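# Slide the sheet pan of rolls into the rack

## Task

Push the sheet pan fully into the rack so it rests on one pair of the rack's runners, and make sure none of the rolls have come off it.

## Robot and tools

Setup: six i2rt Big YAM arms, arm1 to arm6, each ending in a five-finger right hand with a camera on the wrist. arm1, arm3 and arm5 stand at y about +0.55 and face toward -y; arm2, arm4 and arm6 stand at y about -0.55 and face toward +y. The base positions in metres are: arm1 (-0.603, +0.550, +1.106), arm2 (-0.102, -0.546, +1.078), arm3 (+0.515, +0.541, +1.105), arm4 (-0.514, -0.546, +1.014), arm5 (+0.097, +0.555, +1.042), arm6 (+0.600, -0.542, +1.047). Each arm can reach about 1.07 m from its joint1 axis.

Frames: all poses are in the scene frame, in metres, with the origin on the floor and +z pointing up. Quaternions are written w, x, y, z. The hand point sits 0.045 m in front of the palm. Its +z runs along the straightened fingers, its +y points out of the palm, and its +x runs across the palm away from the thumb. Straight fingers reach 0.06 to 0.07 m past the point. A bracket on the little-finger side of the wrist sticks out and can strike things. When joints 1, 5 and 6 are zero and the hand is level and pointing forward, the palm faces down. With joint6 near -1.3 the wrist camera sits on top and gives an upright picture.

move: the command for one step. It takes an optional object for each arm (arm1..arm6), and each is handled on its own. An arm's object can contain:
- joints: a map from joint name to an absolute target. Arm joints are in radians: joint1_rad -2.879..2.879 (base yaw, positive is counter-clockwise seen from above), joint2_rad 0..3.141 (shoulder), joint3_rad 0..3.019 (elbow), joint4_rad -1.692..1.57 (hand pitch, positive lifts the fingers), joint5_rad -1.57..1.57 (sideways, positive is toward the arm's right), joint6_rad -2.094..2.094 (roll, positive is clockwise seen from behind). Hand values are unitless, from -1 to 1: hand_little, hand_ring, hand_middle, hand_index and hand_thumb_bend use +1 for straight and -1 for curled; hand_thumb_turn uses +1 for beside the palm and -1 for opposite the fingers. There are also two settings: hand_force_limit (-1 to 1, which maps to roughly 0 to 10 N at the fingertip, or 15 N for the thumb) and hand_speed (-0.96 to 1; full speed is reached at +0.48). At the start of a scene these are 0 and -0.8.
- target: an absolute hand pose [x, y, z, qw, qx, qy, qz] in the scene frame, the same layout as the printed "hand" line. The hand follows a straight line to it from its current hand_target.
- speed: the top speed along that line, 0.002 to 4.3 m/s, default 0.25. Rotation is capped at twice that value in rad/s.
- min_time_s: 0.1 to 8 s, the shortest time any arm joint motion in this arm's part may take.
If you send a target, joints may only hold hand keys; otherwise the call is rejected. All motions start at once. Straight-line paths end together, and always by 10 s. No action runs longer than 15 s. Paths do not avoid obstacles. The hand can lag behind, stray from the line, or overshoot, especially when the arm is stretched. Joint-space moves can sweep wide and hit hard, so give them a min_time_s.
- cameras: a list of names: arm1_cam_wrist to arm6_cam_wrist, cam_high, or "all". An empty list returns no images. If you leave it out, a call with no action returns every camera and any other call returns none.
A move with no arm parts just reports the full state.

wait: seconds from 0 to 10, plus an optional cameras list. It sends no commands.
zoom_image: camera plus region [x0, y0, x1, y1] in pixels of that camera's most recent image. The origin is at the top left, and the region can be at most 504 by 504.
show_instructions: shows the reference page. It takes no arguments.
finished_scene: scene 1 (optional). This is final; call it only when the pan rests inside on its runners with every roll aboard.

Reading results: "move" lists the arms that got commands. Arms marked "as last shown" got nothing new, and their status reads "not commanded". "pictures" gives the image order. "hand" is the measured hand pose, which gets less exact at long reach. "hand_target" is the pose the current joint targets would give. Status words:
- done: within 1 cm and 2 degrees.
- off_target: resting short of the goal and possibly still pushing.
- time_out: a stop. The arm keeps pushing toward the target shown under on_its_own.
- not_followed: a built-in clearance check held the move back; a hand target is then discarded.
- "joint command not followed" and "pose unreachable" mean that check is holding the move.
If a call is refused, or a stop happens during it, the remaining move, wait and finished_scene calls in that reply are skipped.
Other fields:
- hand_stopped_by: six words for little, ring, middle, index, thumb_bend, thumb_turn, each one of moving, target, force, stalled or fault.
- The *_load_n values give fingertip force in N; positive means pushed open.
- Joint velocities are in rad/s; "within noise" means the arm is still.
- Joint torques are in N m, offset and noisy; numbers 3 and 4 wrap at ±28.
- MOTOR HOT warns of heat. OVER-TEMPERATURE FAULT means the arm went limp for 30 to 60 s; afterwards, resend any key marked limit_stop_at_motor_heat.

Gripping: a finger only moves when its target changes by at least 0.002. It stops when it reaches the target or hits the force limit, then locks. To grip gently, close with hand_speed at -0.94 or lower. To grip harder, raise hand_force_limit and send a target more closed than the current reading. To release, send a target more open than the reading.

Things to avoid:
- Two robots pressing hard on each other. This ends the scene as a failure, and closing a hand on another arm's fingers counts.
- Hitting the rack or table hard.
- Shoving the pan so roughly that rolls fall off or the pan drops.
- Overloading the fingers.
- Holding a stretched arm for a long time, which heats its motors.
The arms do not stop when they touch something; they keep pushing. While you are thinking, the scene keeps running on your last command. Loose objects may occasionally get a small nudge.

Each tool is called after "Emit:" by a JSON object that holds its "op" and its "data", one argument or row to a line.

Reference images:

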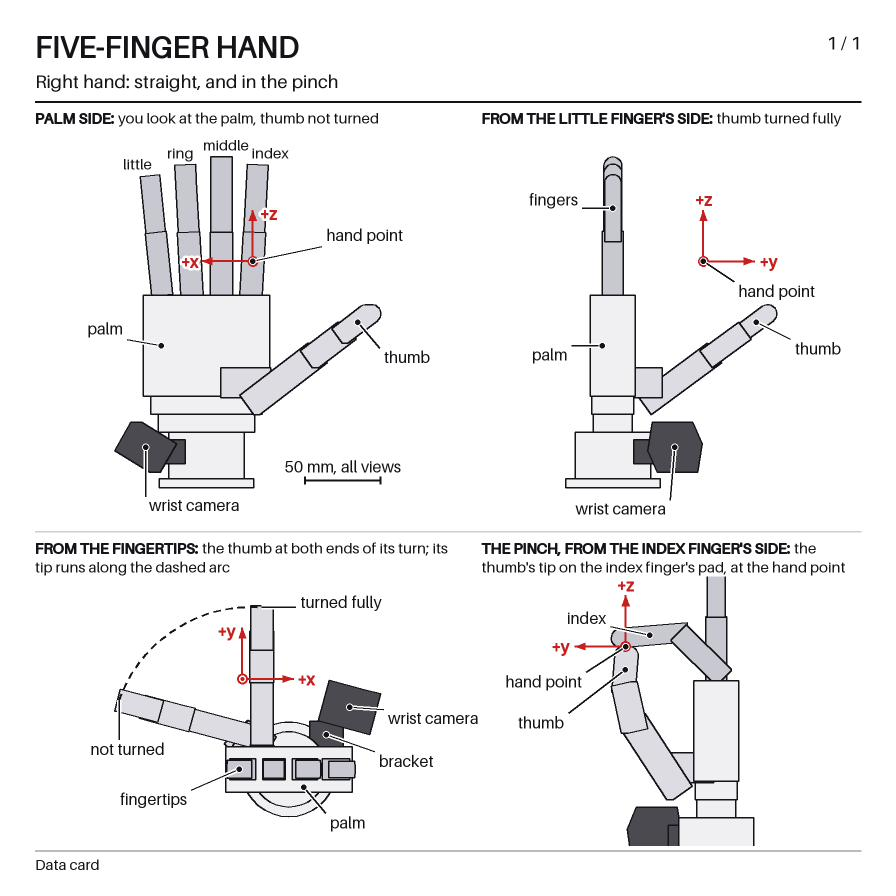

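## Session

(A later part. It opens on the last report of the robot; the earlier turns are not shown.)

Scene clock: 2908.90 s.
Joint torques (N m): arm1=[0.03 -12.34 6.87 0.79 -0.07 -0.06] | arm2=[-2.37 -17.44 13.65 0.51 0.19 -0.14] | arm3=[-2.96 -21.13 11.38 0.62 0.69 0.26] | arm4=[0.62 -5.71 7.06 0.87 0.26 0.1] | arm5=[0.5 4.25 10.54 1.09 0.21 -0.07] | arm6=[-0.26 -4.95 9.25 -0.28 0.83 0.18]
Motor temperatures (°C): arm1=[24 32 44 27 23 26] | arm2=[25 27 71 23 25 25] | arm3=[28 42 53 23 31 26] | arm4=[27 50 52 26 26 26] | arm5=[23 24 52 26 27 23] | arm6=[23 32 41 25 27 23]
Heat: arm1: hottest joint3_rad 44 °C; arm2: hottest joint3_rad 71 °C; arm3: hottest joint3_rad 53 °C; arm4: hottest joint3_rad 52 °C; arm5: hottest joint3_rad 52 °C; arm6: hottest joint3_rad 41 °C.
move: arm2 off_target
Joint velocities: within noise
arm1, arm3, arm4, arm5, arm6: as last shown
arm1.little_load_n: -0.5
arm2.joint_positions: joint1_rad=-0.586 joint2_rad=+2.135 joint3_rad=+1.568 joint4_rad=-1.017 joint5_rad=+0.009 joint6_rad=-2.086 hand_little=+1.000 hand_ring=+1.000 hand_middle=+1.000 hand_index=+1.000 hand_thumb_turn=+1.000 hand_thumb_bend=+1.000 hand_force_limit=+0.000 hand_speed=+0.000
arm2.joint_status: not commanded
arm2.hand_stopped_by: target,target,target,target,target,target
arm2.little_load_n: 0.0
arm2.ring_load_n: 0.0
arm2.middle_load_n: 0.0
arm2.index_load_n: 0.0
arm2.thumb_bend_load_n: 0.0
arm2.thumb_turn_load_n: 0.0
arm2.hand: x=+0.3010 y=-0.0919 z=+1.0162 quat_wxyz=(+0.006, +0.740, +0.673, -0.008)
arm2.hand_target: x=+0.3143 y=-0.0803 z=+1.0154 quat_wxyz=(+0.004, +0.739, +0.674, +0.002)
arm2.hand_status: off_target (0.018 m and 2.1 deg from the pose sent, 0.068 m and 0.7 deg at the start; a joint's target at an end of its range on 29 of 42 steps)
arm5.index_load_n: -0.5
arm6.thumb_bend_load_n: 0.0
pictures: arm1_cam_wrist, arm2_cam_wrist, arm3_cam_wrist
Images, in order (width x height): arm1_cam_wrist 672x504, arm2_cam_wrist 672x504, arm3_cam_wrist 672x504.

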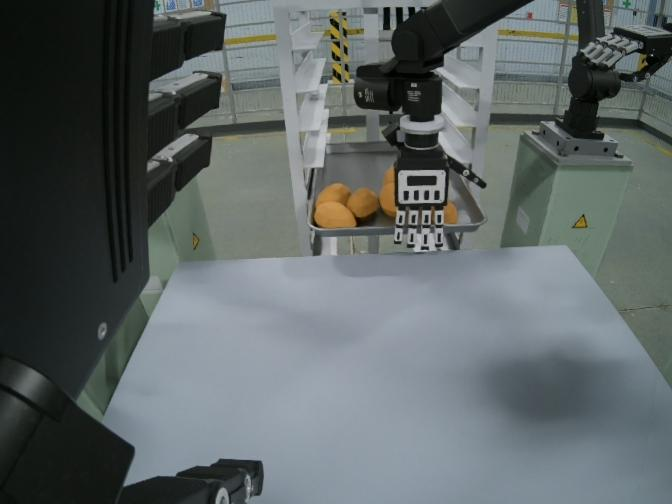

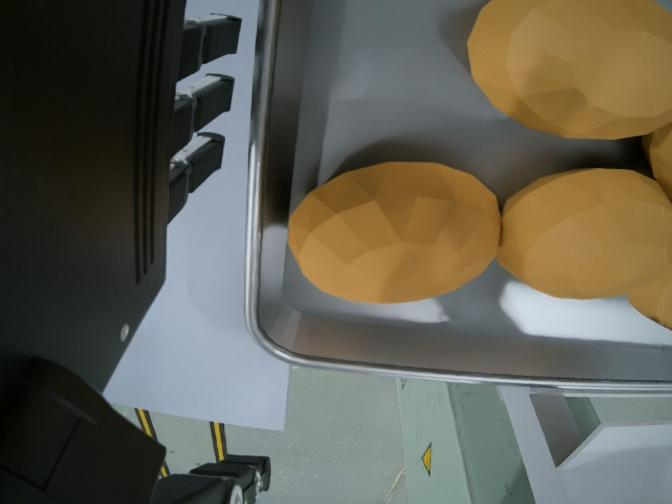

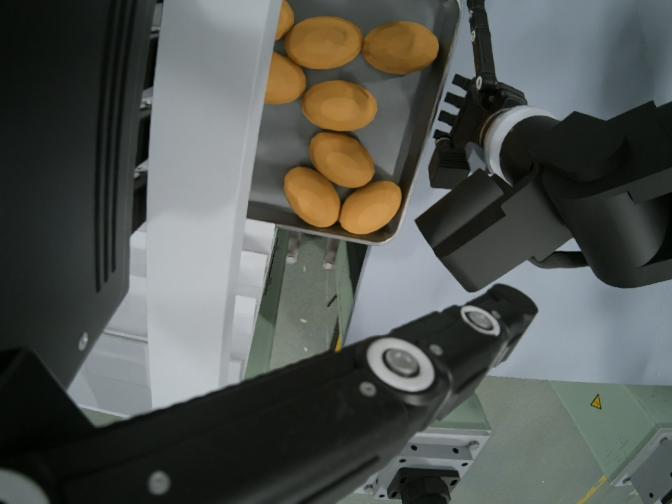

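Emit:
{"op": "move", "data": {
  "arm2": {"target": [0.23, -0.10, 1.12, 0.0, 0.7296, 0.6839, 0.0], "speed": 0.25}
}}

Emit:
{"op": "move", "data": {
  "arm2": {"target": [0.14, -0.05, 1.10, 0.0, 0.684, -0.7296, 0.0], "speed": 0.5, "joints": {"hand_index": -1.0, "hand_middle": -1.0, "hand_ring": -1.0, "hand_little": -1.0}},
  "cameras": ["arm1_cam_wrist","arm3_cam_wrist"]
}}

Scene clock: 2922.80 s.
Joint torques (N m): arm1=[-0.03 -12.28 6.87 0.85 -0.06 -0.06] | arm2=[-1.38 -16.38 8.94 0.34 0.08 0.09] | arm3=[-2.96 -21.13 11.38 0.65 0.7 0.26] | arm4=[0.73 -5.77 7.04 0.99 0.25 0.11] | arm5=[-0.21 4.31 10.45 1.17 0.19 -0.12] | arm6=[-0.32 -4.89 9.25 -0.27 0.84 0.18]
Motor temperatures (°C): arm1=[24 32 44 27 23 26] | arm2=[25 27 70 23 25 25] | arm3=[28 42 53 23 31 26] | arm4=[27 50 52 26 26 26] | arm5=[23 24 52 26 27 23] | arm6=[23 32 41 25 27 23]
Heat: arm1: hottest joint3_rad 44 °C; arm2: hottest joint3_rad 70 °C; arm3: hottest joint3_rad 53 °C; arm4: hottest joint3_rad 52 °C; arm5: hottest joint3_rad 52 °C; arm6: hottest joint3_rad 41 °C.
move: arm2 off_target
Joint velocities: within noise
arm1, arm3, arm4, arm5, arm6: as last shown
arm1.little_load_n: 0.0
arm2.joint_positions: joint1_rad=-0.493 joint2_rad=+1.876 joint3_rad=+1.476 joint4_rad=-1.135 joint5_rad=+0.003 joint6_rad=-2.033 hand_little=+1.000 hand_ring=+1.000 hand_middle=+1.000 hand_index=+1.000 hand_thumb_turn=+1.000 hand_thumb_bend=+1.000 hand_force_limit=+0.000 hand_speed=+0.000
arm2.joint_status: not commanded
arm2.hand_stopped_by: target,target,target,target,target,target
arm2.little_load_n: 0.0
arm2.ring_load_n: 0.0
arm2.middle_load_n: 0.0
arm2.index_load_n: 0.0
arm2.thumb_bend_load_n: 0.0
arm2.thumb_turn_load_n: 0.0
arm2.hand: x=+0.2357 y=-0.0921 z=+1.1300 quat_wxyz=(-0.004, +0.727, +0.687, +0.015)
arm2.hand_target: x=+0.2299 y=-0.1000 z=+1.1202 quat_wxyz=(+0.000, +0.730, +0.684, +0.000)
arm2.hand_status: off_target (0.014 m and 1.8 deg from the pose sent, 0.126 m and 2.1 deg at the start)
arm5.index_load_n: 0.0
arm6.middle_load_n: -0.5
pictures: none

Scene clock: 2927.17 s.
Joint torques (N m): arm1=[-0.03 -12.34 6.9 0.8 -0.05 -0.05] | arm2=[-0.79 -18.08 8.36 0.88 0.13 0.09] | arm3=[-2.96 -21.13 11.37 0.64 0.7 0.26] | arm4=[0.79 -5.83 7.01 0.98 0.26 0.12] | arm5=[0.5 4.54 10.56 1.07 0.2 -0.08] | arm6=[-0.26 -4.95 9.24 -0.29 0.84 0.18]
Motor temperatures (°C): arm1=[24 32 44 27 23 26] | arm2=[25 27 69 23 25 25] | arm3=[28 42 53 23 31 26] | arm4=[27 50 52 26 26 26] | arm5=[23 24 53 26 27 23] | arm6=[23 32 41 25 27 23]
Heat: arm1: hottest joint3_rad 44 °C; arm2: hottest joint3_rad 69 °C; arm3: hottest joint3_rad 53 °C; arm4: hottest joint3_rad 52 °C; arm5: hottest joint3_rad 53 °C; arm6: hottest joint3_rad 41 °C.
move: arm2 done
Joint velocities: within noise
arm1, arm3, arm4, arm5, arm6: as last shown
arm2.joint_positions: joint1_rad=-0.559 joint2_rad=+1.911 joint3_rad=+1.444 joint4_rad=-1.103 joint5_rad=-0.001 joint6_rad=+1.049 hand_little=-1.000 hand_ring=-1.000 hand_middle=-1.000 hand_index=-1.000 hand_thumb_turn=+1.000 hand_thumb_bend=+1.000 hand_force_limit=+0.000 hand_speed=+0.000
arm2.joint_status: all done
arm2.hand_stopped_by: target,target,target,target,target,target
arm2.little_load_n: 0.0
arm2.ring_load_n: 0.0
arm2.middle_load_n: 0.0
arm2.index_load_n: 0.0
arm2.thumb_bend_load_n: 0.0
arm2.thumb_turn_load_n: 0.0
arm2.hand: x=+0.1454 y=-0.0496 z=+1.1001 quat_wxyz=(+0.002, +0.685, -0.729, -0.001)
arm2.hand_target: x=+0.1399 y=-0.0500 z=+1.0999 quat_wxyz=(+0.000, +0.684, -0.729, +0.000)
arm2.hand_status: done (0.005 m and 0.3 deg from the pose sent, 0.109 m and 179.5 deg at the start)
arm6.middle_load_n: 0.0
arm6.thumb_bend_load_n: 0.5
Images, in order (width x height): arm1_cam_wrist 672x504, arm3_cam_wrist 672x504.

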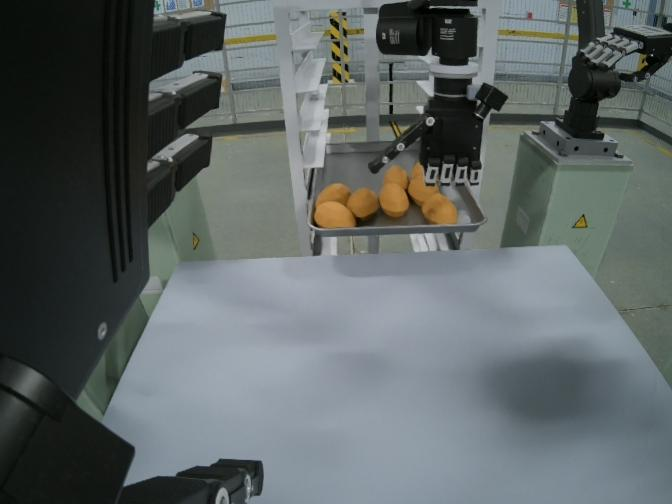

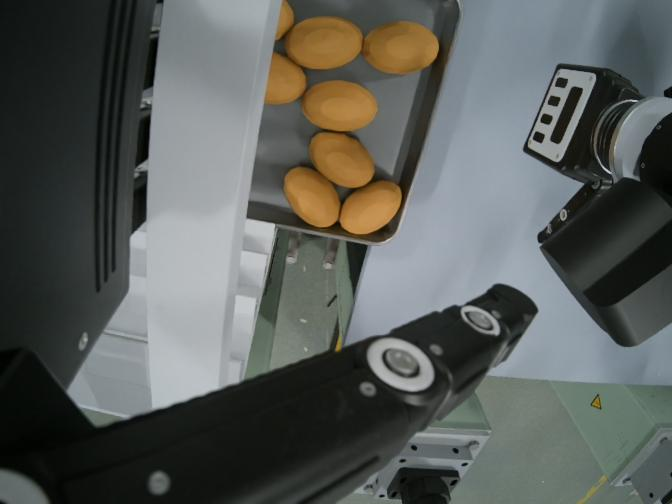

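Emit:
{"op": "move", "data": {
  "arm2": {"target": [0.165, -0.025, 0.958, 0.0, 0.684, -0.7296, 0.0], "speed": 0.15},
  "cameras": ["arm1_cam_wrist","arm3_cam_wrist"]
}}

Emit:
{"op": "zoom_image", "data": {
  "camera": "arm1_cam_wrist",
  "region": [350, 120, 520, 290]
}}

Scene clock: 2932.33 s.
Joint torques (N m): arm1=[-0.03 -12.22 6.87 0.79 -0.06 -0.05] | arm2=[-2.02 -18.02 11.26 0.87 0.13 -0.06] | arm3=[-2.96 -21.19 11.38 0.64 0.7 0.26] | arm4=[0.44 -5.6 7.04 0.95 0.26 0.1] | arm5=[-0.09 4.19 10.45 1.09 0.18 -0.08] | arm6=[-0.32 -4.95 9.25 -0.27 0.84 0.17]
Motor temperatures (°C): arm1=[24 32 44 27 23 26] | arm2=[25 27 67 23 25 25] | arm3=[28 42 53 23 31 26] | arm4=[27 50 52 26 26 26] | arm5=[23 24 53 26 27 23] | arm6=[23 32 41 25 27 23]
Heat: arm1: hottest joint3_rad 44 °C; arm2: hottest joint3_rad 67 °C; arm3: hottest joint3_rad 53 °C; arm4: hottest joint3_rad 52 °C; arm5: hottest joint3_rad 53 °C; arm6: hottest joint3_rad 41 °C.
move: arm2 off_target
Joint velocities: within noise
arm1, arm3, arm4, arm5: as last shown
arm2.joint_positions: joint1_rad=-0.559 joint2_rad=+2.167 joint3_rad=+1.436 joint4_rad=-0.861 joint5_rad=-0.001 joint6_rad=+1.050 hand_little=-1.000 hand_ring=-1.000 hand_middle=-1.000 hand_index=-1.000 hand_thumb_turn=+1.000 hand_thumb_bend=+1.000 hand_force_limit=+0.000 hand_speed=+0.000
arm2.joint_status: not commanded
arm2.hand_stopped_by: target,target,target,target,target,target
arm2.little_load_n: 0.0
arm2.ring_load_n: 0.0
arm2.middle_load_n: 0.0
arm2.index_load_n: 0.0
arm2.thumb_bend_load_n: 0.0
arm2.thumb_turn_load_n: 0.0
arm2.hand: x=+0.1536 y=-0.0369 z=+0.9581 quat_wxyz=(+0.013, +0.685, -0.729, +0.002)
arm2.hand_target: x=+0.1648 y=-0.0253 z=+0.9584 quat_wxyz=(+0.000, +0.684, -0.729, +0.000)
arm2.hand_status: off_target (0.016 m and 1.5 deg from the pose sent, 0.146 m and 0.3 deg at the start)
arm5.thumb_turn_load_n: 0.5
arm6.joint_positions: joint1_rad=+1.736 joint2_rad=+1.252 joint3_rad=+0.832 joint4_rad=-1.442 joint5_rad=+1.428 joint6_rad=+1.848 hand_little=+0.600 hand_ring=+0.600 hand_middle=+0.600 hand_index=+0.600 hand_thumb_turn=-1.000 hand_thumb_bend=-0.055 hand_force_limit=+0.900 hand_speed=-0.600
arm6.joint_status: not commanded
arm6.hand_stopped_by: target,target,target,target,force,target
arm6.little_load_n: 0.0
arm6.ring_load_n: -0.5
arm6.middle_load_n: 0.0
arm6.index_load_n: 0.0
arm6.thumb_bend_load_n: 0.0
arm6.thumb_turn_load_n: 0.0
arm6.hand: x=+0.2607 y=-0.3982 z=+1.2434 quat_wxyz=(-0.657, +0.753, +0.041, -0.021)
arm6.hand_target: x=+0.2503 y=-0.4000 z=+1.2501 quat_wxyz=(-0.655, +0.754, +0.033, -0.029)
arm6.hand_status: not commanded
Images, in order (width x height): arm1_cam_wrist 672x504, arm3_cam_wrist 672x504.

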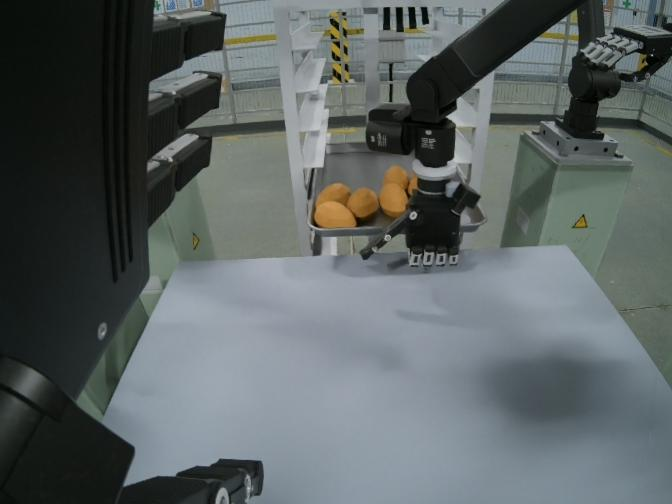

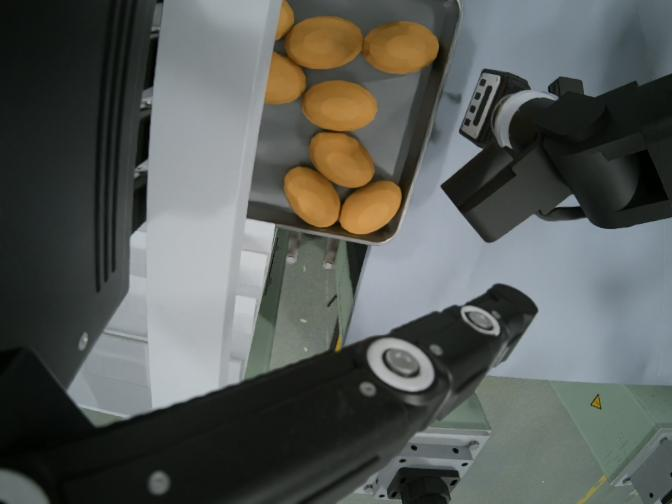

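Scaled by 2.965 from the camera's image (finer frame: 960x720).

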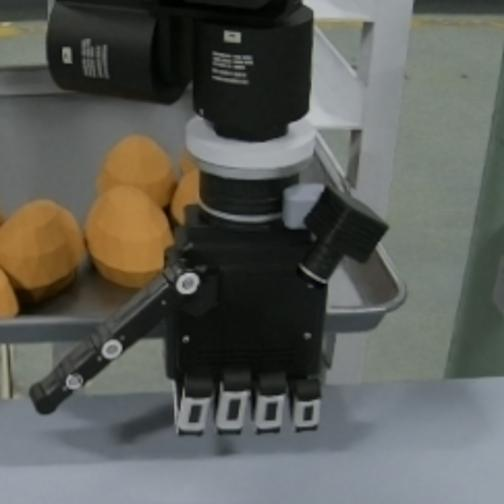

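Emit:
{"op": "move", "data": {
  "arm2": {"target": [0.235, -0.020, 0.958, 0.0, 0.684, -0.7296, 0.0], "speed": 0.05},
  "cameras": ["arm1_cam_wrist","arm3_cam_wrist"]
}}

Emit:
{"op": "zoom_image", "data": {
  "camera": "arm3_cam_wrist",
  "region": [240, 0, 520, 260]
}}

Scene clock: 2938.83 s.
Joint torques (N m): arm1=[0.21 -12.45 6.91 0.85 -0.07 -0.05] | arm2=[-4.48 -17.2 14.68 0.99 0.52 0.01] | arm3=[-3.02 -21.13 11.4 0.64 0.69 0.26] | arm4=[0.73 -5.66 7.13 0.98 0.27 0.11] | arm5=[0.73 3.72 10.47 1.1 0.21 -0.1] | arm6=[-0.32 -4.95 9.26 -0.28 0.84 0.18]
Motor temperatures (°C): arm1=[24 32 44 27 23 26] | arm2=[25 28 66 23 25 25] | arm3=[28 42 53 23 31 26] | arm4=[27 50 52 26 26 26] | arm5=[23 24 53 26 27 23] | arm6=[23 32 41 25 27 23]
Heat: arm1: hottest joint3_rad 44 °C; arm2: hottest joint3_rad 66 °C; arm3: hottest joint3_rad 53 °C; arm4: hottest joint3_rad 52 °C; arm5: hottest joint3_rad 53 °C; arm6: hottest joint3_rad 41 °C.
move: arm2 off_target
Joint velocities: within noise
arm1.joint_positions: joint1_rad=+0.426 joint2_rad=+1.673 joint3_rad=+0.928 joint4_rad=+0.647 joint5_rad=-1.153 joint6_rad=-1.381 hand_little=+1.000 hand_ring=+1.000 hand_middle=+1.000 hand_index=+1.000 hand_thumb_turn=+1.000 hand_thumb_bend=+1.000 hand_force_limit=+0.000 hand_speed=-0.800
arm1.joint_status: not commanded
arm1.hand_stopped_by: target,target,target,target,target,target
arm1.little_load_n: 0.0
arm1.ring_load_n: -0.5
arm1.middle_load_n: 0.0
arm1.index_load_n: 0.0
arm1.thumb_bend_load_n: 0.0
arm1.thumb_turn_load_n: 0.0
arm1.hand: x=-0.2198 y=+0.0588 z=+1.2922 quat_wxyz=(-0.096, +0.709, -0.100, +0.691)
arm1.hand_target: x=-0.2201 y=+0.0600 z=+1.2999 quat_wxyz=(-0.092, +0.709, -0.095, +0.693)
arm1.hand_status: not commanded
arm2.joint_positions: joint1_rad=-0.621 joint2_rad=+2.233 joint3_rad=+1.579 joint4_rad=-0.953 joint5_rad=-0.012 joint6_rad=+0.954 hand_little=-1.000 hand_ring=-1.000 hand_middle=-1.000 hand_index=-1.000 hand_thumb_turn=+1.000 hand_thumb_bend=+1.000 hand_force_limit=+0.000 hand_speed=+0.000
arm2.joint_status: not commanded
arm2.hand_stopped_by: target,target,target,target,target,target
arm2.little_load_n: 0.0
arm2.ring_load_n: 0.0
arm2.middle_load_n: 0.0
arm2.index_load_n: 0.0
arm2.thumb_bend_load_n: 0.0
arm2.thumb_turn_load_n: 0.0
arm2.hand: x=+0.1991 y=-0.0320 z=+0.9633 quat_wxyz=(+0.021, +0.697, -0.717, -0.003)
arm2.hand_target: x=+0.2341 y=-0.0220 z=+0.9594 quat_wxyz=(-0.001, +0.684, -0.730, +0.000)
arm2.hand_status: off_target (0.038 m and 3.2 deg from the pose sent, 0.083 m and 1.5 deg at the start)
arm3, arm6: as last shown
arm3.thumb_bend_load_n: -0.5
arm3.hand: x=+0.3986 y=-0.0370 z=+1.3649 quat_wxyz=(+0.022, +0.665, -0.746, +0.022)
arm3.hand_target: x=+0.3882 y=-0.0393 z=+1.3743 quat_wxyz=(+0.035, +0.649, -0.760, +0.026)
arm4.joint_positions: joint1_rad=+0.189 joint2_rad=+1.169 joint3_rad=+0.637 joint4_rad=+0.268 joint5_rad=+0.985 joint6_rad=+0.223 hand_little=+0.600 hand_ring=+0.600 hand_middle=+0.600 hand_index=+0.600 hand_thumb_turn=-1.000 hand_thumb_bend=+0.200 hand_force_limit=+0.600 hand_speed=-0.500
arm4.joint_status: not commanded
arm4.hand_stopped_by: target,target,target,target,target,target
arm4.little_load_n: 0.0
arm4.ring_load_n: 0.0
arm4.middle_load_n: 0.0
arm4.index_load_n: 0.0
arm4.thumb_bend_load_n: 0.0
arm4.thumb_turn_load_n: 0.0
arm4.hand: x=-0.4709 y=-0.0655 z=+1.2195 quat_wxyz=(-0.604, +0.694, -0.293, +0.261)
arm4.hand_target: x=-0.4752 y=-0.0696 z=+1.2152 quat_wxyz=(-0.602, +0.698, -0.291, +0.259)
arm4.hand_status: not commanded
arm5.joint_positions: joint1_rad=-0.112 joint2_rad=+0.492 joint3_rad=+1.313 joint4_rad=-1.193 joint5_rad=-0.203 joint6_rad=-1.199 hand_little=+1.000 hand_ring=+1.000 hand_middle=+1.000 hand_index=+1.000 hand_thumb_turn=-1.000 hand_thumb_bend=+0.000 hand_force_limit=+0.000 hand_speed=+0.000
arm5.joint_status: not commanded
arm5.hand_stopped_by: target,target,target,target,target,target
arm5.little_load_n: 0.0
arm5.ring_load_n: 0.0
arm5.middle_load_n: 0.0
arm5.index_load_n: 0.0
arm5.thumb_bend_load_n: 0.0
arm5.thumb_turn_load_n: 0.0
arm5.hand: x=+0.0679 y=+0.3434 z=+1.5456 quat_wxyz=(+0.286, +0.468, -0.676, +0.492)
arm5.hand_target: x=+0.0700 y=+0.3461 z=+1.5614 quat_wxyz=(+0.292, +0.472, -0.666, +0.498)
arm5.hand_status: not commanded
arm6.ring_load_n: 0.0
Images, in order (width x height): arm1_cam_wrist 672x504, arm3_cam_wrist 672x504.

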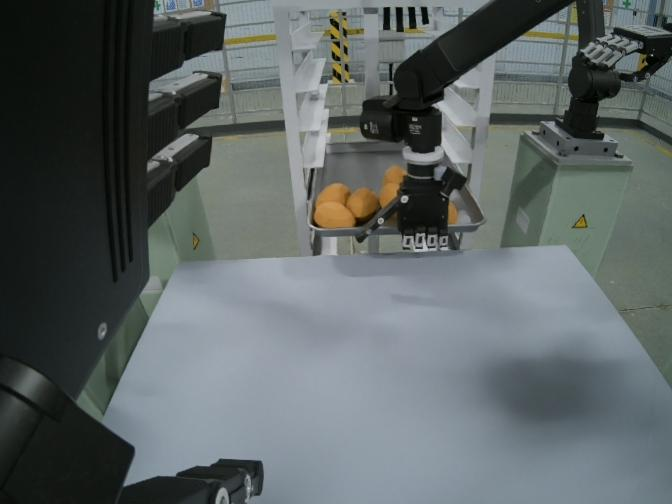

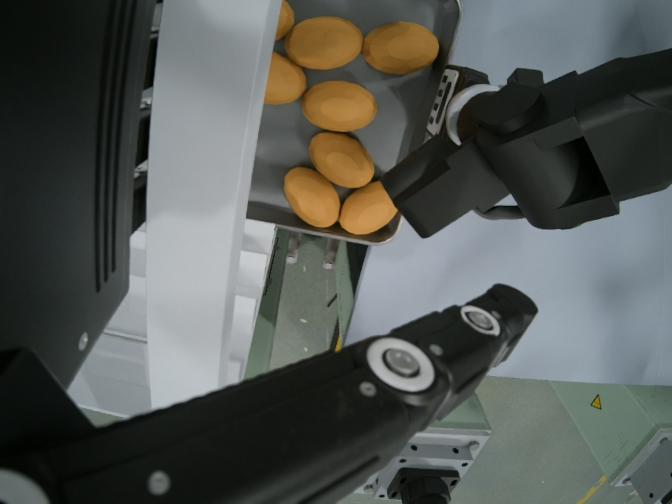

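Scaled by 1.800 from the camera's image (finer frame: 960x720).

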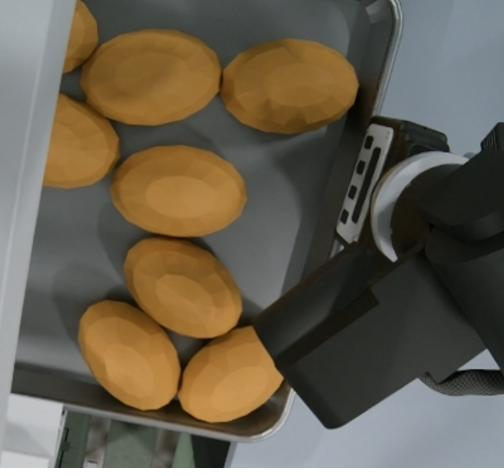

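Emit:
{"op": "move", "data": {
  "arm2": {"target": [0.275, -0.010, 0.958, 0.0, 0.684, -0.7296, 0.0], "speed": 0.05},
  "arm3": {"target": [0.350, -0.040, 1.375, 0.0, 0.6462, -0.7632, 0.0], "speed": 0.05},
  "cameras": ["arm1_cam_wrist","arm3_cam_wrist"]
}}

Emit:
{"op": "zoom_image", "data": {
  "camera": "arm1_cam_wrist",
  "region": [270, 100, 490, 265]
}}

Scene clock: 2945.87 s.
Joint torques (N m): arm1=[0.03 -12.16 6.87 0.8 -0.08 -0.06] | arm2=[-5.3 -18.02 15.88 1.29 0.88 -0.12] | arm3=[-7.59 -20.25 12.27 0.62 1.24 0] | arm4=[0.91 -6.07 7.05 0.88 0.24 0.11] | arm5=[0.44 4.42 10.47 1.02 0.18 -0.11] | arm6=[-0.32 -4.89 9.26 -0.28 0.83 0.17]
Motor temperatures (°C): arm1=[24 32 44 27 23 26] | arm2=[25 28 68 23 25 25] | arm3=[28 42 53 23 31 26] | arm4=[27 49 52 26 26 26] | arm5=[23 24 53 26 27 23] | arm6=[23 32 41 25 27 23]
Heat: arm1: hottest joint3_rad 44 °C; arm2: hottest joint3_rad 68 °C; arm3: hottest joint3_rad 53 °C; arm4: hottest joint3_rad 52 °C; arm5: hottest joint3_rad 53 °C; arm6: hottest joint3_rad 41 °C.
move: arm2 off_target; arm3 off_target
Joint velocities: within noise
arm1, arm4, arm5, arm6: as last shown
arm1.ring_load_n: 0.0
arm1.middle_load_n: -0.5
arm2.joint_positions: joint1_rad=-0.650 joint2_rad=+2.300 joint3_rad=+1.713 joint4_rad=-1.035 joint5_rad=-0.021 joint6_rad=+0.929 hand_little=-1.000 hand_ring=-1.000 hand_middle=-1.000 hand_index=-1.000 hand_thumb_turn=+1.000 hand_thumb_bend=+1.000 hand_force_limit=+0.000 hand_speed=+0.000
arm2.joint_status: not commanded
arm2.hand_stopped_by: target,target,target,target,target,target
arm2.little_load_n: 0.0
arm2.ring_load_n: 0.0
arm2.middle_load_n: 0.0
arm2.index_load_n: 0.5
arm2.thumb_bend_load_n: 0.0
arm2.thumb_turn_load_n: 0.0
arm2.hand: x=+0.2291 y=-0.0198 z=+0.9653 quat_wxyz=(+0.029, +0.695, -0.719, -0.007)
arm2.hand_target: x=+0.2734 y=-0.0131 z=+0.9600 quat_wxyz=(+0.000, +0.684, -0.730, +0.001)
arm2.hand_status: off_target (0.048 m and 3.9 deg from the pose sent, 0.079 m and 3.2 deg at the start)
arm3.joint_positions: joint1_rad=-0.061 joint2_rad=+1.958 joint3_rad=+2.148 joint4_rad=-1.701 joint5_rad=-0.018 joint6_rad=-1.590 hand_little=+1.000 hand_ring=+1.000 hand_middle=+1.000 hand_index=+1.000 hand_thumb_turn=-1.000 hand_thumb_bend=+1.000 hand_force_limit=+0.800 hand_speed=+0.000
arm3.joint_status: not commanded
arm3.hand_stopped_by: target,target,target,target,target,target
arm3.little_load_n: 0.0
arm3.ring_load_n: 0.0
arm3.middle_load_n: 0.0
arm3.index_load_n: 0.0
arm3.thumb_bend_load_n: 0.0
arm3.thumb_turn_load_n: -0.5
arm3.hand: x=+0.3954 y=-0.0385 z=+1.3642 quat_wxyz=(+0.018, +0.676, -0.737, +0.027)
arm3.hand_target: x=+0.3515 y=-0.0371 z=+1.3742 quat_wxyz=(+0.037, +0.648, -0.760, +0.025)
arm3.hand_status: off_target (0.047 m and 5.9 deg from the pose sent, 0.050 m and 4.6 deg at the start; a joint's target at an end of its range on 45 of 45 steps)
arm6.middle_load_n: -0.5
Images, in order (width x height): arm1_cam_wrist 672x504, arm3_cam_wrist 672x504.

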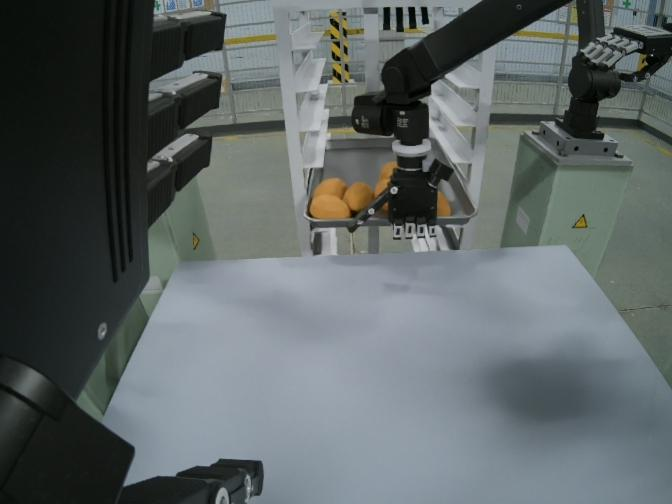

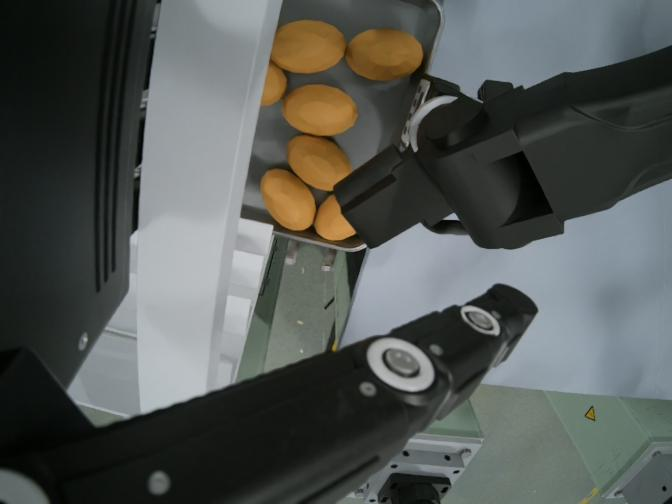

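Scaled by 2.291 from the camera's image (finer frame: 960x720).

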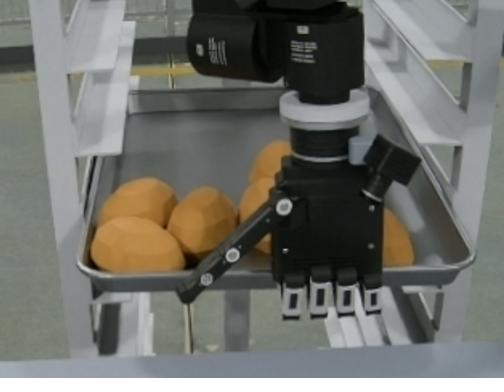

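Emit:
{"op": "move", "data": {
  "arm2": {"target": [0.318, -0.014, 0.960, 0.0, 0.684, -0.7296, 0.0], "speed": 0.05},
  "arm3": {"target": [0.345, -0.040, 1.375, 0.0, 0.6462, -0.7632, 0.0], "speed": 0.05},
  "cameras": ["arm1_cam_wrist","arm3_cam_wrist"]
}}

Emit:
{"op": "zoom_image", "data": {
  "camera": "arm1_cam_wrist",
  "region": [270, 100, 490, 265]
}}

Scene clock: 2955.57 s.
Joint torques (N m): arm1=[-0.03 -12.16 6.89 0.81 -0.07 -0.06] | arm2=[-6.24 -18.55 16.65 1.46 1.07 -0.13] | arm3=[-8.12 -20.31 12.41 0.64 1.32 0.07] | arm4=[0.62 -5.6 7.12 0.95 0.24 0.11] | arm5=[0.73 4.25 10.44 1.03 0.21 -0.11] | arm6=[-0.26 -4.95 9.25 -0.27 0.84 0.18]
Motor temperatures (°C): arm1=[24 32 44 27 23 26] | arm2=[25 28 71 23 25 25] | arm3=[28 42 54 23 32 26] | arm4=[27 49 52 26 26 26] | arm5=[23 24 53 26 27 23] | arm6=[23 32 41 25 27 23]
Heat: arm1: hottest joint3_rad 44 °C; arm2: hottest joint3_rad 71 °C; arm3: hottest joint3_rad 54 °C; arm4: hottest joint3_rad 52 °C; arm5: hottest joint3_rad 53 °C; arm6: hottest joint3_rad 41 °C.
move: arm2 off_target; arm3 off_target
Joint velocities: within noise
arm1, arm4, arm5, arm6: as last shown
arm1.middle_load_n: 0.0
arm1.index_load_n: -0.5
arm2.joint_positions: joint1_rad=-0.692 joint2_rad=+2.359 joint3_rad=+1.831 joint4_rad=-1.105 joint5_rad=-0.026 joint6_rad=+0.880 hand_little=-1.000 hand_ring=-1.000 hand_middle=-1.000 hand_index=-1.000 hand_thumb_turn=+1.000 hand_thumb_bend=+1.000 hand_force_limit=+0.000 hand_speed=+0.000
arm2.joint_status: not commanded
arm2.hand_stopped_by: target,target,target,target,target,target
arm2.little_load_n: 0.0
arm2.ring_load_n: 0.0
arm2.middle_load_n: 0.0
arm2.index_load_n: 0.0
arm2.thumb_bend_load_n: 0.0
arm2.thumb_turn_load_n: 0.0
arm2.hand: x=+0.2629 y=-0.0193 z=+0.9667 quat_wxyz=(+0.034, +0.698, -0.716, -0.010)
arm2.hand_target: x=+0.3157 y=-0.0181 z=+0.9624 quat_wxyz=(+0.000, +0.683, -0.730, +0.001)
arm2.hand_status: off_target (0.056 m and 4.7 deg from the pose sent, 0.089 m and 3.8 deg at the start)
arm3.joint_positions: joint1_rad=-0.062 joint2_rad=+1.958 joint3_rad=+2.148 joint4_rad=-1.701 joint5_rad=-0.020 joint6_rad=-1.600 hand_little=+1.000 hand_ring=+1.000 hand_middle=+1.000 hand_index=+1.000 hand_thumb_turn=-1.000 hand_thumb_bend=+1.000 hand_force_limit=+0.800 hand_speed=+0.000
arm3.joint_status: not commanded
arm3.hand_stopped_by: target,target,target,target,target,target
arm3.little_load_n: 0.0
arm3.ring_load_n: 0.0
arm3.middle_load_n: 0.0
arm3.index_load_n: 0.0
arm3.thumb_bend_load_n: 0.0
arm3.thumb_turn_load_n: 0.0
arm3.hand: x=+0.3946 y=-0.0389 z=+1.3641 quat_wxyz=(+0.017, +0.679, -0.734, +0.028)
arm3.hand_target: x=+0.3467 y=-0.0366 z=+1.3742 quat_wxyz=(+0.038, +0.648, -0.760, +0.025)
arm3.hand_status: off_target (0.051 m and 6.3 deg from the pose sent, 0.052 m and 5.9 deg at the start; a joint's target at an end of its range on 47 of 48 steps)
arm6.middle_load_n: 0.0
Images, in order (width x height): arm1_cam_wrist 672x504, arm3_cam_wrist 672x504.

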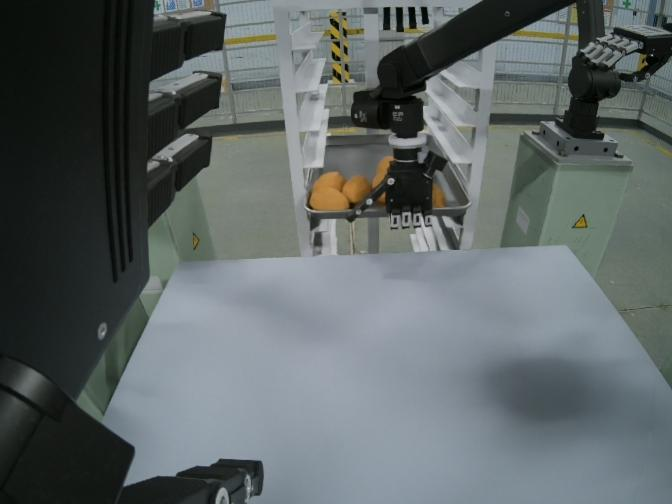

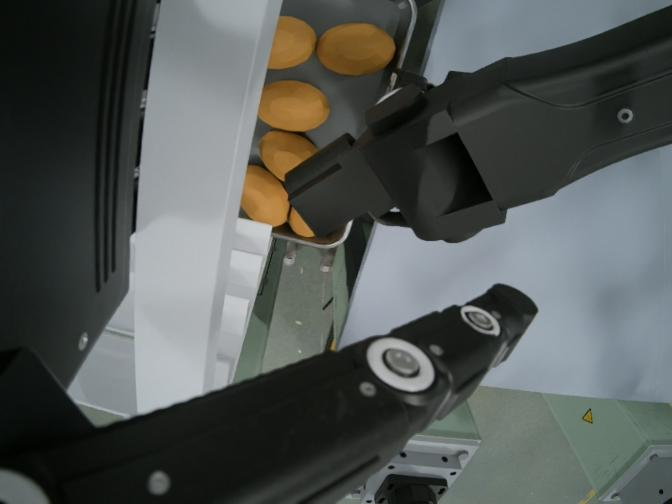

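Scaled by 2.291 from the camera's image (finer frame: 960x720).

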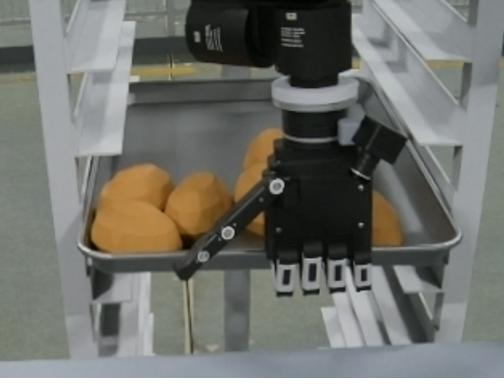

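Emit:
{"op": "move", "data": {
  "arm2": {"target": [0.360, -0.018, 0.960, 0.0, 0.684, -0.7296, 0.0], "speed": 0.05},
  "cameras": ["arm1_cam_wrist","arm3_cam_wrist","arm2_cam_wrist"]
}}

Emit:
{"op": "zoom_image", "data": {
  "camera": "arm1_cam_wrist",
  "region": [270, 100, 490, 265]
}}

Scene clock: 2962.20 s.
Joint torques (N m): arm1=[0.09 -12.28 6.8 0.88 -0.08 -0.05] | arm2=[-6.48 -19.55 17.48 1.91 1.11 -0.06] | arm3=[-8.06 -20.37 12.42 0.64 1.37 0.07] | arm4=[0.44 -5.95 7.12 0.95 0.25 0.11] | arm5=[0.32 3.96 10.59 1.13 0.22 -0.12] | arm6=[-0.32 -5.01 9.28 -0.28 0.84 0.18]
Motor temperatures (°C): arm1=[24 32 44 27 23 26] | arm2=[25 29 73 23 26 25] | arm3=[28 42 54 23 32 26] | arm4=[27 49 52 26 26 26] | arm5=[23 24 53 26 27 23] | arm6=[23 32 41 25 27 23]
Heat: arm1: hottest joint3_rad 44 °C; arm2: hottest joint3_rad 73 °C; arm3: hottest joint3_rad 54 °C; arm4: hottest joint3_rad 52 °C; arm5: hottest joint3_rad 53 °C; arm6: hottest joint3_rad 41 °C.
move: arm2 off_target
Joint velocities: within noise
arm1, arm3, arm4, arm5, arm6: as last shown
arm1.index_load_n: 0.0
arm2.joint_positions: joint1_rad=-0.734 joint2_rad=+2.428 joint3_rad=+1.969 joint4_rad=-1.186 joint5_rad=-0.027 joint6_rad=+0.827 hand_little=-1.000 hand_ring=-1.000 hand_middle=-1.000 hand_index=-1.000 hand_thumb_turn=+1.000 hand_thumb_bend=+1.000 hand_force_limit=+0.000 hand_speed=+0.000
arm2.joint_status: not commanded
arm2.hand_stopped_by: target,target,target,target,target,target
arm2.little_load_n: 0.0
arm2.ring_load_n: 0.0
arm2.middle_load_n: 0.0
arm2.index_load_n: 0.0
arm2.thumb_bend_load_n: 0.0
arm2.thumb_turn_load_n: 0.0
arm2.hand: x=+0.2993 y=-0.0212 z=+0.9680 quat_wxyz=(+0.040, +0.701, -0.712, -0.012)
arm2.hand_target: x=+0.3568 y=-0.0228 z=+0.9630 quat_wxyz=(+0.000, +0.683, -0.730, +0.001)
arm2.hand_status: off_target (0.061 m and 5.5 deg from the pose sent, 0.097 m and 4.7 deg at the start)
arm3.joint_positions: joint1_rad=-0.062 joint2_rad=+1.958 joint3_rad=+2.148 joint4_rad=-1.701 joint5_rad=-0.021 joint6_rad=-1.601 hand_little=+1.000 hand_ring=+1.000 hand_middle=+1.000 hand_index=+1.000 hand_thumb_turn=-1.000 hand_thumb_bend=+1.000 hand_force_limit=+0.800 hand_speed=+0.000
arm3.hand: x=+0.3947 y=-0.0390 z=+1.3640 quat_wxyz=(+0.017, +0.679, -0.733, +0.028)
arm3.hand_target: x=+0.3468 y=-0.0367 z=+1.3742 quat_wxyz=(+0.038, +0.648, -0.760, +0.025)
arm6.thumb_bend_load_n: 0.5
pictures: arm1_cam_wrist, arm2_cam_wrist, arm3_cam_wrist
Images, in order (width x height): arm1_cam_wrist 672x504, arm2_cam_wrist 672x504, arm3_cam_wrist 672x504.

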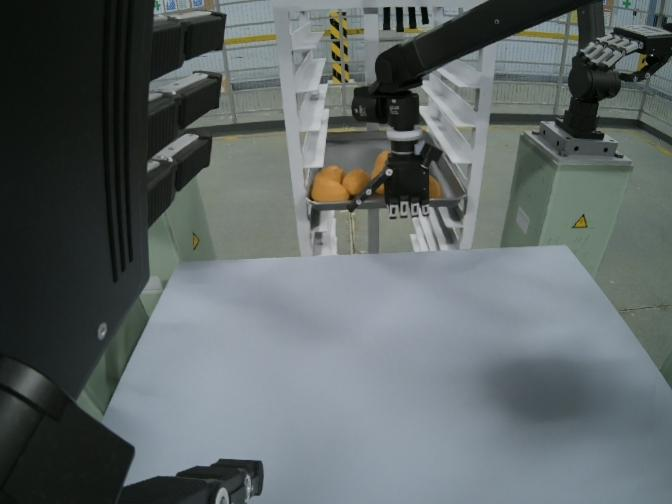

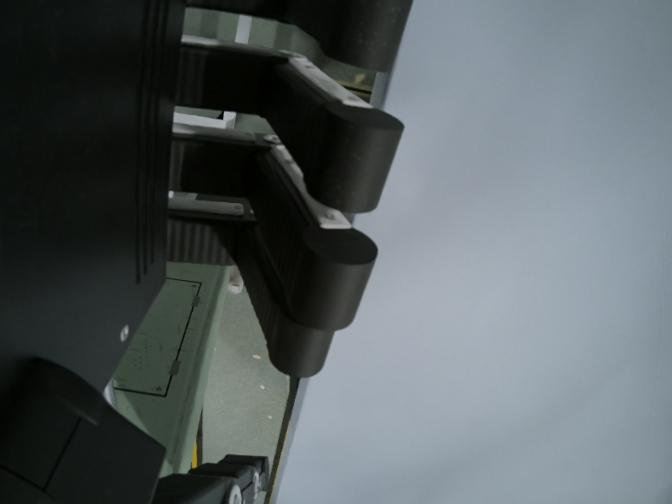

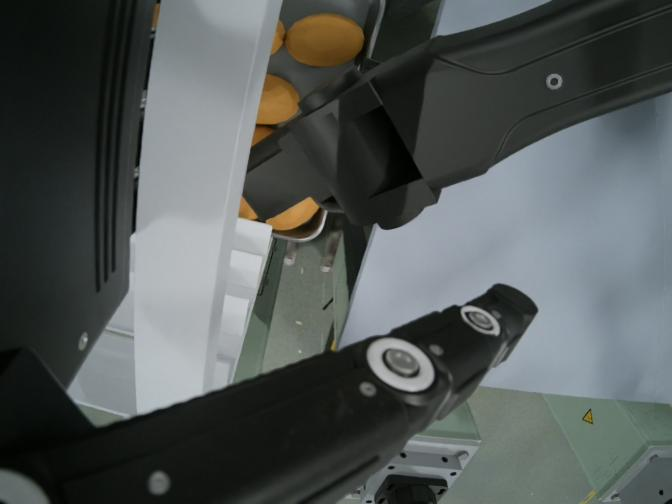

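Scaled by 2.291 from the camera's image (finer frame: 960x720).

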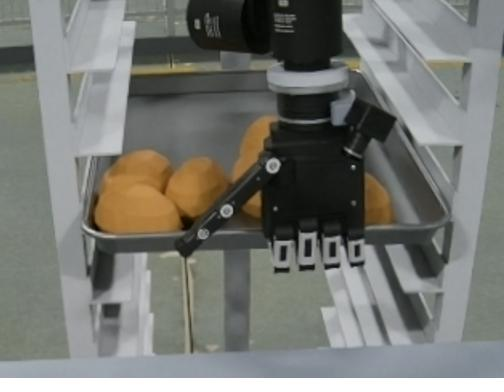

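Emit:
{"op": "move", "data": {
  "arm2": {"target": [0.400, -0.022, 0.962, 0.0, 0.684, -0.7296, 0.0], "speed": 0.05},
  "cameras": ["arm1_cam_wrist","arm3_cam_wrist"]
}}

Emit:
{"op": "zoom_image", "data": {
  "camera": "arm1_cam_wrist",
  "region": [270, 100, 490, 265]
}}

Scene clock: 2967.30 s.
Joint torques (N m): arm1=[0.03 -12.4 6.86 0.81 -0.07 -0.05] | arm2=[-6.07 -20.84 17.54 1.69 0.97 -0.01] | arm3=[-8.06 -20.37 12.4 0.64 1.39 0.08] | arm4=[0.62 -6.01 7.19 0.91 0.26 0.11] | arm5=[-0.21 4.07 10.56 0.95 0.19 -0.11] | arm6=[-0.26 -4.89 9.26 -0.29 0.84 0.17]
Motor temperatures (°C): arm1=[24 32 44 27 23 26] | arm2=[25 29 72 23 26 25] | arm3=[28 42 54 23 32 26] | arm4=[27 49 52 26 26 26] | arm5=[23 24 53 26 27 23] | arm6=[23 32 41 25 27 23]
Heat: arm1: hottest joint3_rad 44 °C; arm2: hottest joint3_rad 72 °C; arm3: hottest joint3_rad 54 °C; arm4: hottest joint3_rad 52 °C; arm5: hottest joint3_rad 53 °C; arm6: hottest joint3_rad 41 °C.
move: arm2 off_target
Joint velocities: within noise
arm1, arm3, arm4, arm5, arm6: as last shown
arm2.joint_positions: joint1_rad=-0.781 joint2_rad=+2.520 joint3_rad=+2.153 joint4_rad=-1.273 joint5_rad=-0.024 joint6_rad=+0.782 hand_little=-1.000 hand_ring=-1.000 hand_middle=-1.000 hand_index=-1.000 hand_thumb_turn=+1.000 hand_thumb_bend=+1.000 hand_force_limit=+0.000 hand_speed=+0.000
arm2.joint_status: not commanded
arm2.hand_stopped_by: target,target,target,target,target,target
arm2.little_load_n: 0.0
arm2.ring_load_n: 0.0
arm2.middle_load_n: 0.0
arm2.index_load_n: 0.0
arm2.thumb_bend_load_n: 0.0
arm2.thumb_turn_load_n: 0.0
arm2.hand: x=+0.3450 y=-0.0213 z=+0.9687 quat_wxyz=(+0.037, +0.701, -0.713, -0.012)
arm2.hand_target: x=+0.3970 y=-0.0260 z=+0.9646 quat_wxyz=(+0.000, +0.683, -0.730, +0.001)
arm2.hand_status: off_target (0.055 m and 5.2 deg from the pose sent, 0.101 m and 5.5 deg at the start)
arm3.hand: x=+0.3946 y=-0.0389 z=+1.3640 quat_wxyz=(+0.017, +0.679, -0.733, +0.029)
arm3.hand_target: x=+0.3467 y=-0.0366 z=+1.3742 quat_wxyz=(+0.038, +0.648, -0.760, +0.025)
arm6.thumb_bend_load_n: 0.0
Images, in order (width x height): arm1_cam_wrist 672x504, arm3_cam_wrist 672x504.

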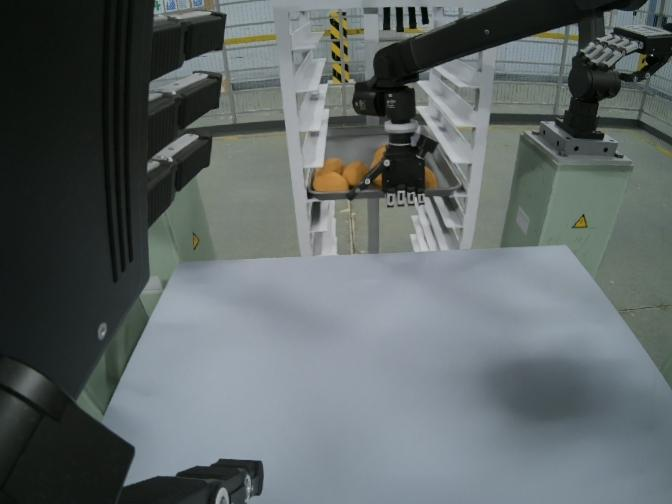

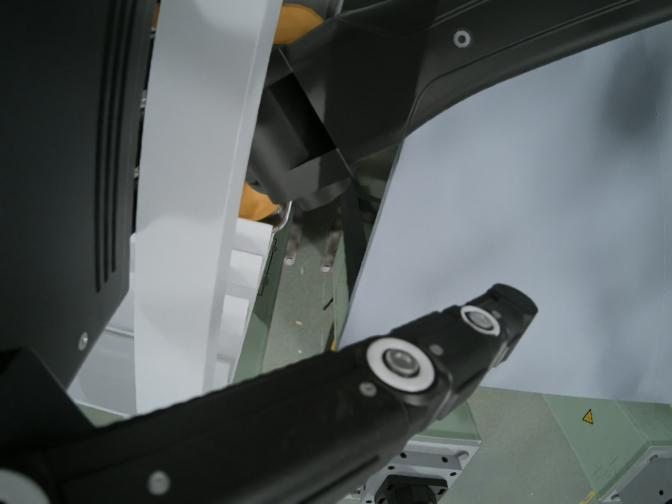

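Scaled by 2.291 from the camera's image (finer frame: 960x720).

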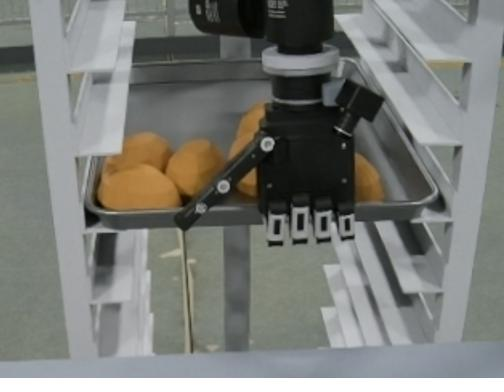

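Emit:
{"op": "move", "data": {
  "arm2": {"target": [0.428, -0.024, 0.964, 0.0, 0.684, -0.7296, 0.0], "speed": 0.05},
  "cameras": ["arm1_cam_wrist","arm3_cam_wrist"]
}}

Emit:
{"op": "zoom_image", "data": {
  "camera": "arm1_cam_wrist",
  "region": [270, 100, 490, 265]
}}

Scene clock: 2992.27 s.
Joint torques (N m): arm1=[0.03 -12.34 6.83 0.84 -0.08 -0.05] | arm2=[-6.48 -21.6 18.35 2.15 1.16 -0.05] | arm3=[-8.06 -20.37 12.45 0.64 1.46 0.08] | arm4=[0.73 -5.71 7.09 0.88 0.25 0.1] | arm5=[0.09 4.31 10.54 1.09 0.18 -0.13] | arm6=[-0.32 -4.89 9.28 -0.29 0.83 0.17]
Motor temperatures (°C): arm1=[24 32 44 27 23 26] | arm2=[25 29 73 23 27 25] | arm3=[29 42 56 23 34 26] | arm4=[27 49 52 26 26 26] | arm5=[23 24 53 26 27 23] | arm6=[23 31 42 25 27 23]
Heat: arm1: hottest joint3_rad 44 °C; arm2: hottest joint3_rad 73 °C; arm3: hottest joint3_rad 56 °C; arm4: hottest joint3_rad 52 °C; arm5: hottest joint3_rad 53 °C; arm6: hottest joint3_rad 42 °C.
move: arm2 off_target
Joint velocities: within noise
arm1, arm3, arm4, arm5, arm6: as last shown
arm1.index_load_n: 0.5
arm2.joint_positions: joint1_rad=-0.803 joint2_rad=+2.592 joint3_rad=+2.297 joint4_rad=-1.364 joint5_rad=-0.028 joint6_rad=+0.760 hand_little=-1.000 hand_ring=-1.000 hand_middle=-1.000 hand_index=-1.000 hand_thumb_turn=+1.000 hand_thumb_bend=+1.000 hand_force_limit=+0.000 hand_speed=+0.000
arm2.joint_status: not commanded
arm2.hand_stopped_by: target,target,target,target,target,target
arm2.little_load_n: 0.0
arm2.ring_load_n: 0.0
arm2.middle_load_n: 0.0
arm2.index_load_n: 0.0
arm2.thumb_bend_load_n: 0.0
arm2.thumb_turn_load_n: 0.0
arm2.hand: x=+0.3664 y=-0.0216 z=+0.9704 quat_wxyz=(+0.046, +0.700, -0.712, -0.016)
arm2.hand_target: x=+0.4241 y=-0.0289 z=+0.9673 quat_wxyz=(-0.001, +0.683, -0.730, +0.001)
arm2.hand_status: off_target (0.062 m and 6.2 deg from the pose sent, 0.083 m and 5.2 deg at the start)
arm3.joint_positions: joint1_rad=-0.062 joint2_rad=+1.958 joint3_rad=+2.148 joint4_rad=-1.701 joint5_rad=-0.023 joint6_rad=-1.602 hand_little=+1.000 hand_ring=+1.000 hand_middle=+1.000 hand_index=+1.000 hand_thumb_turn=-1.000 hand_thumb_bend=+1.000 hand_force_limit=+0.800 hand_speed=+0.000
arm3.hand: x=+0.3949 y=-0.0390 z=+1.3639 quat_wxyz=(+0.016, +0.679, -0.733, +0.029)
arm5.ring_load_n: -0.5
Images, in order (width x height): arm1_cam_wrist 672x504, arm3_cam_wrist 672x504.

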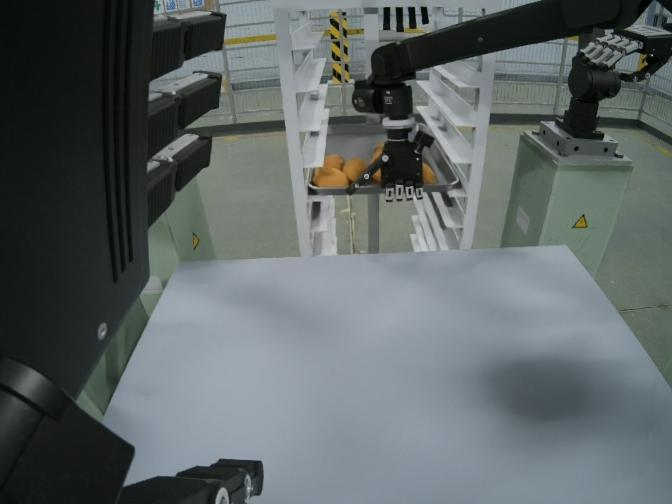

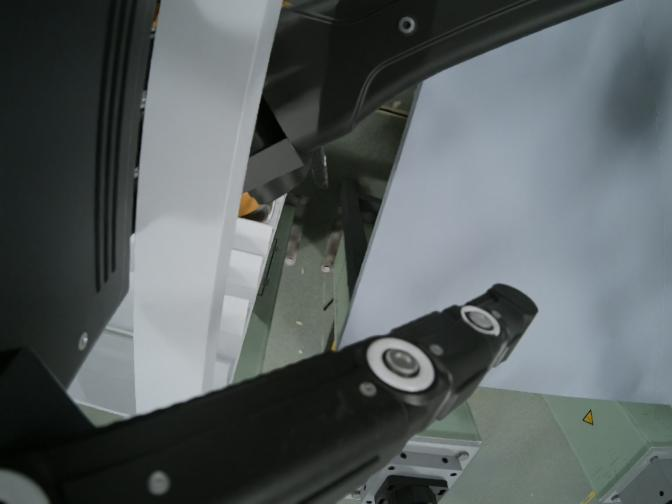

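Scaled by 2.291 from the camera's image (finer frame: 960x720).

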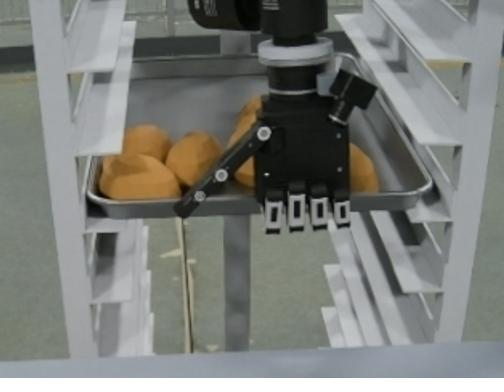

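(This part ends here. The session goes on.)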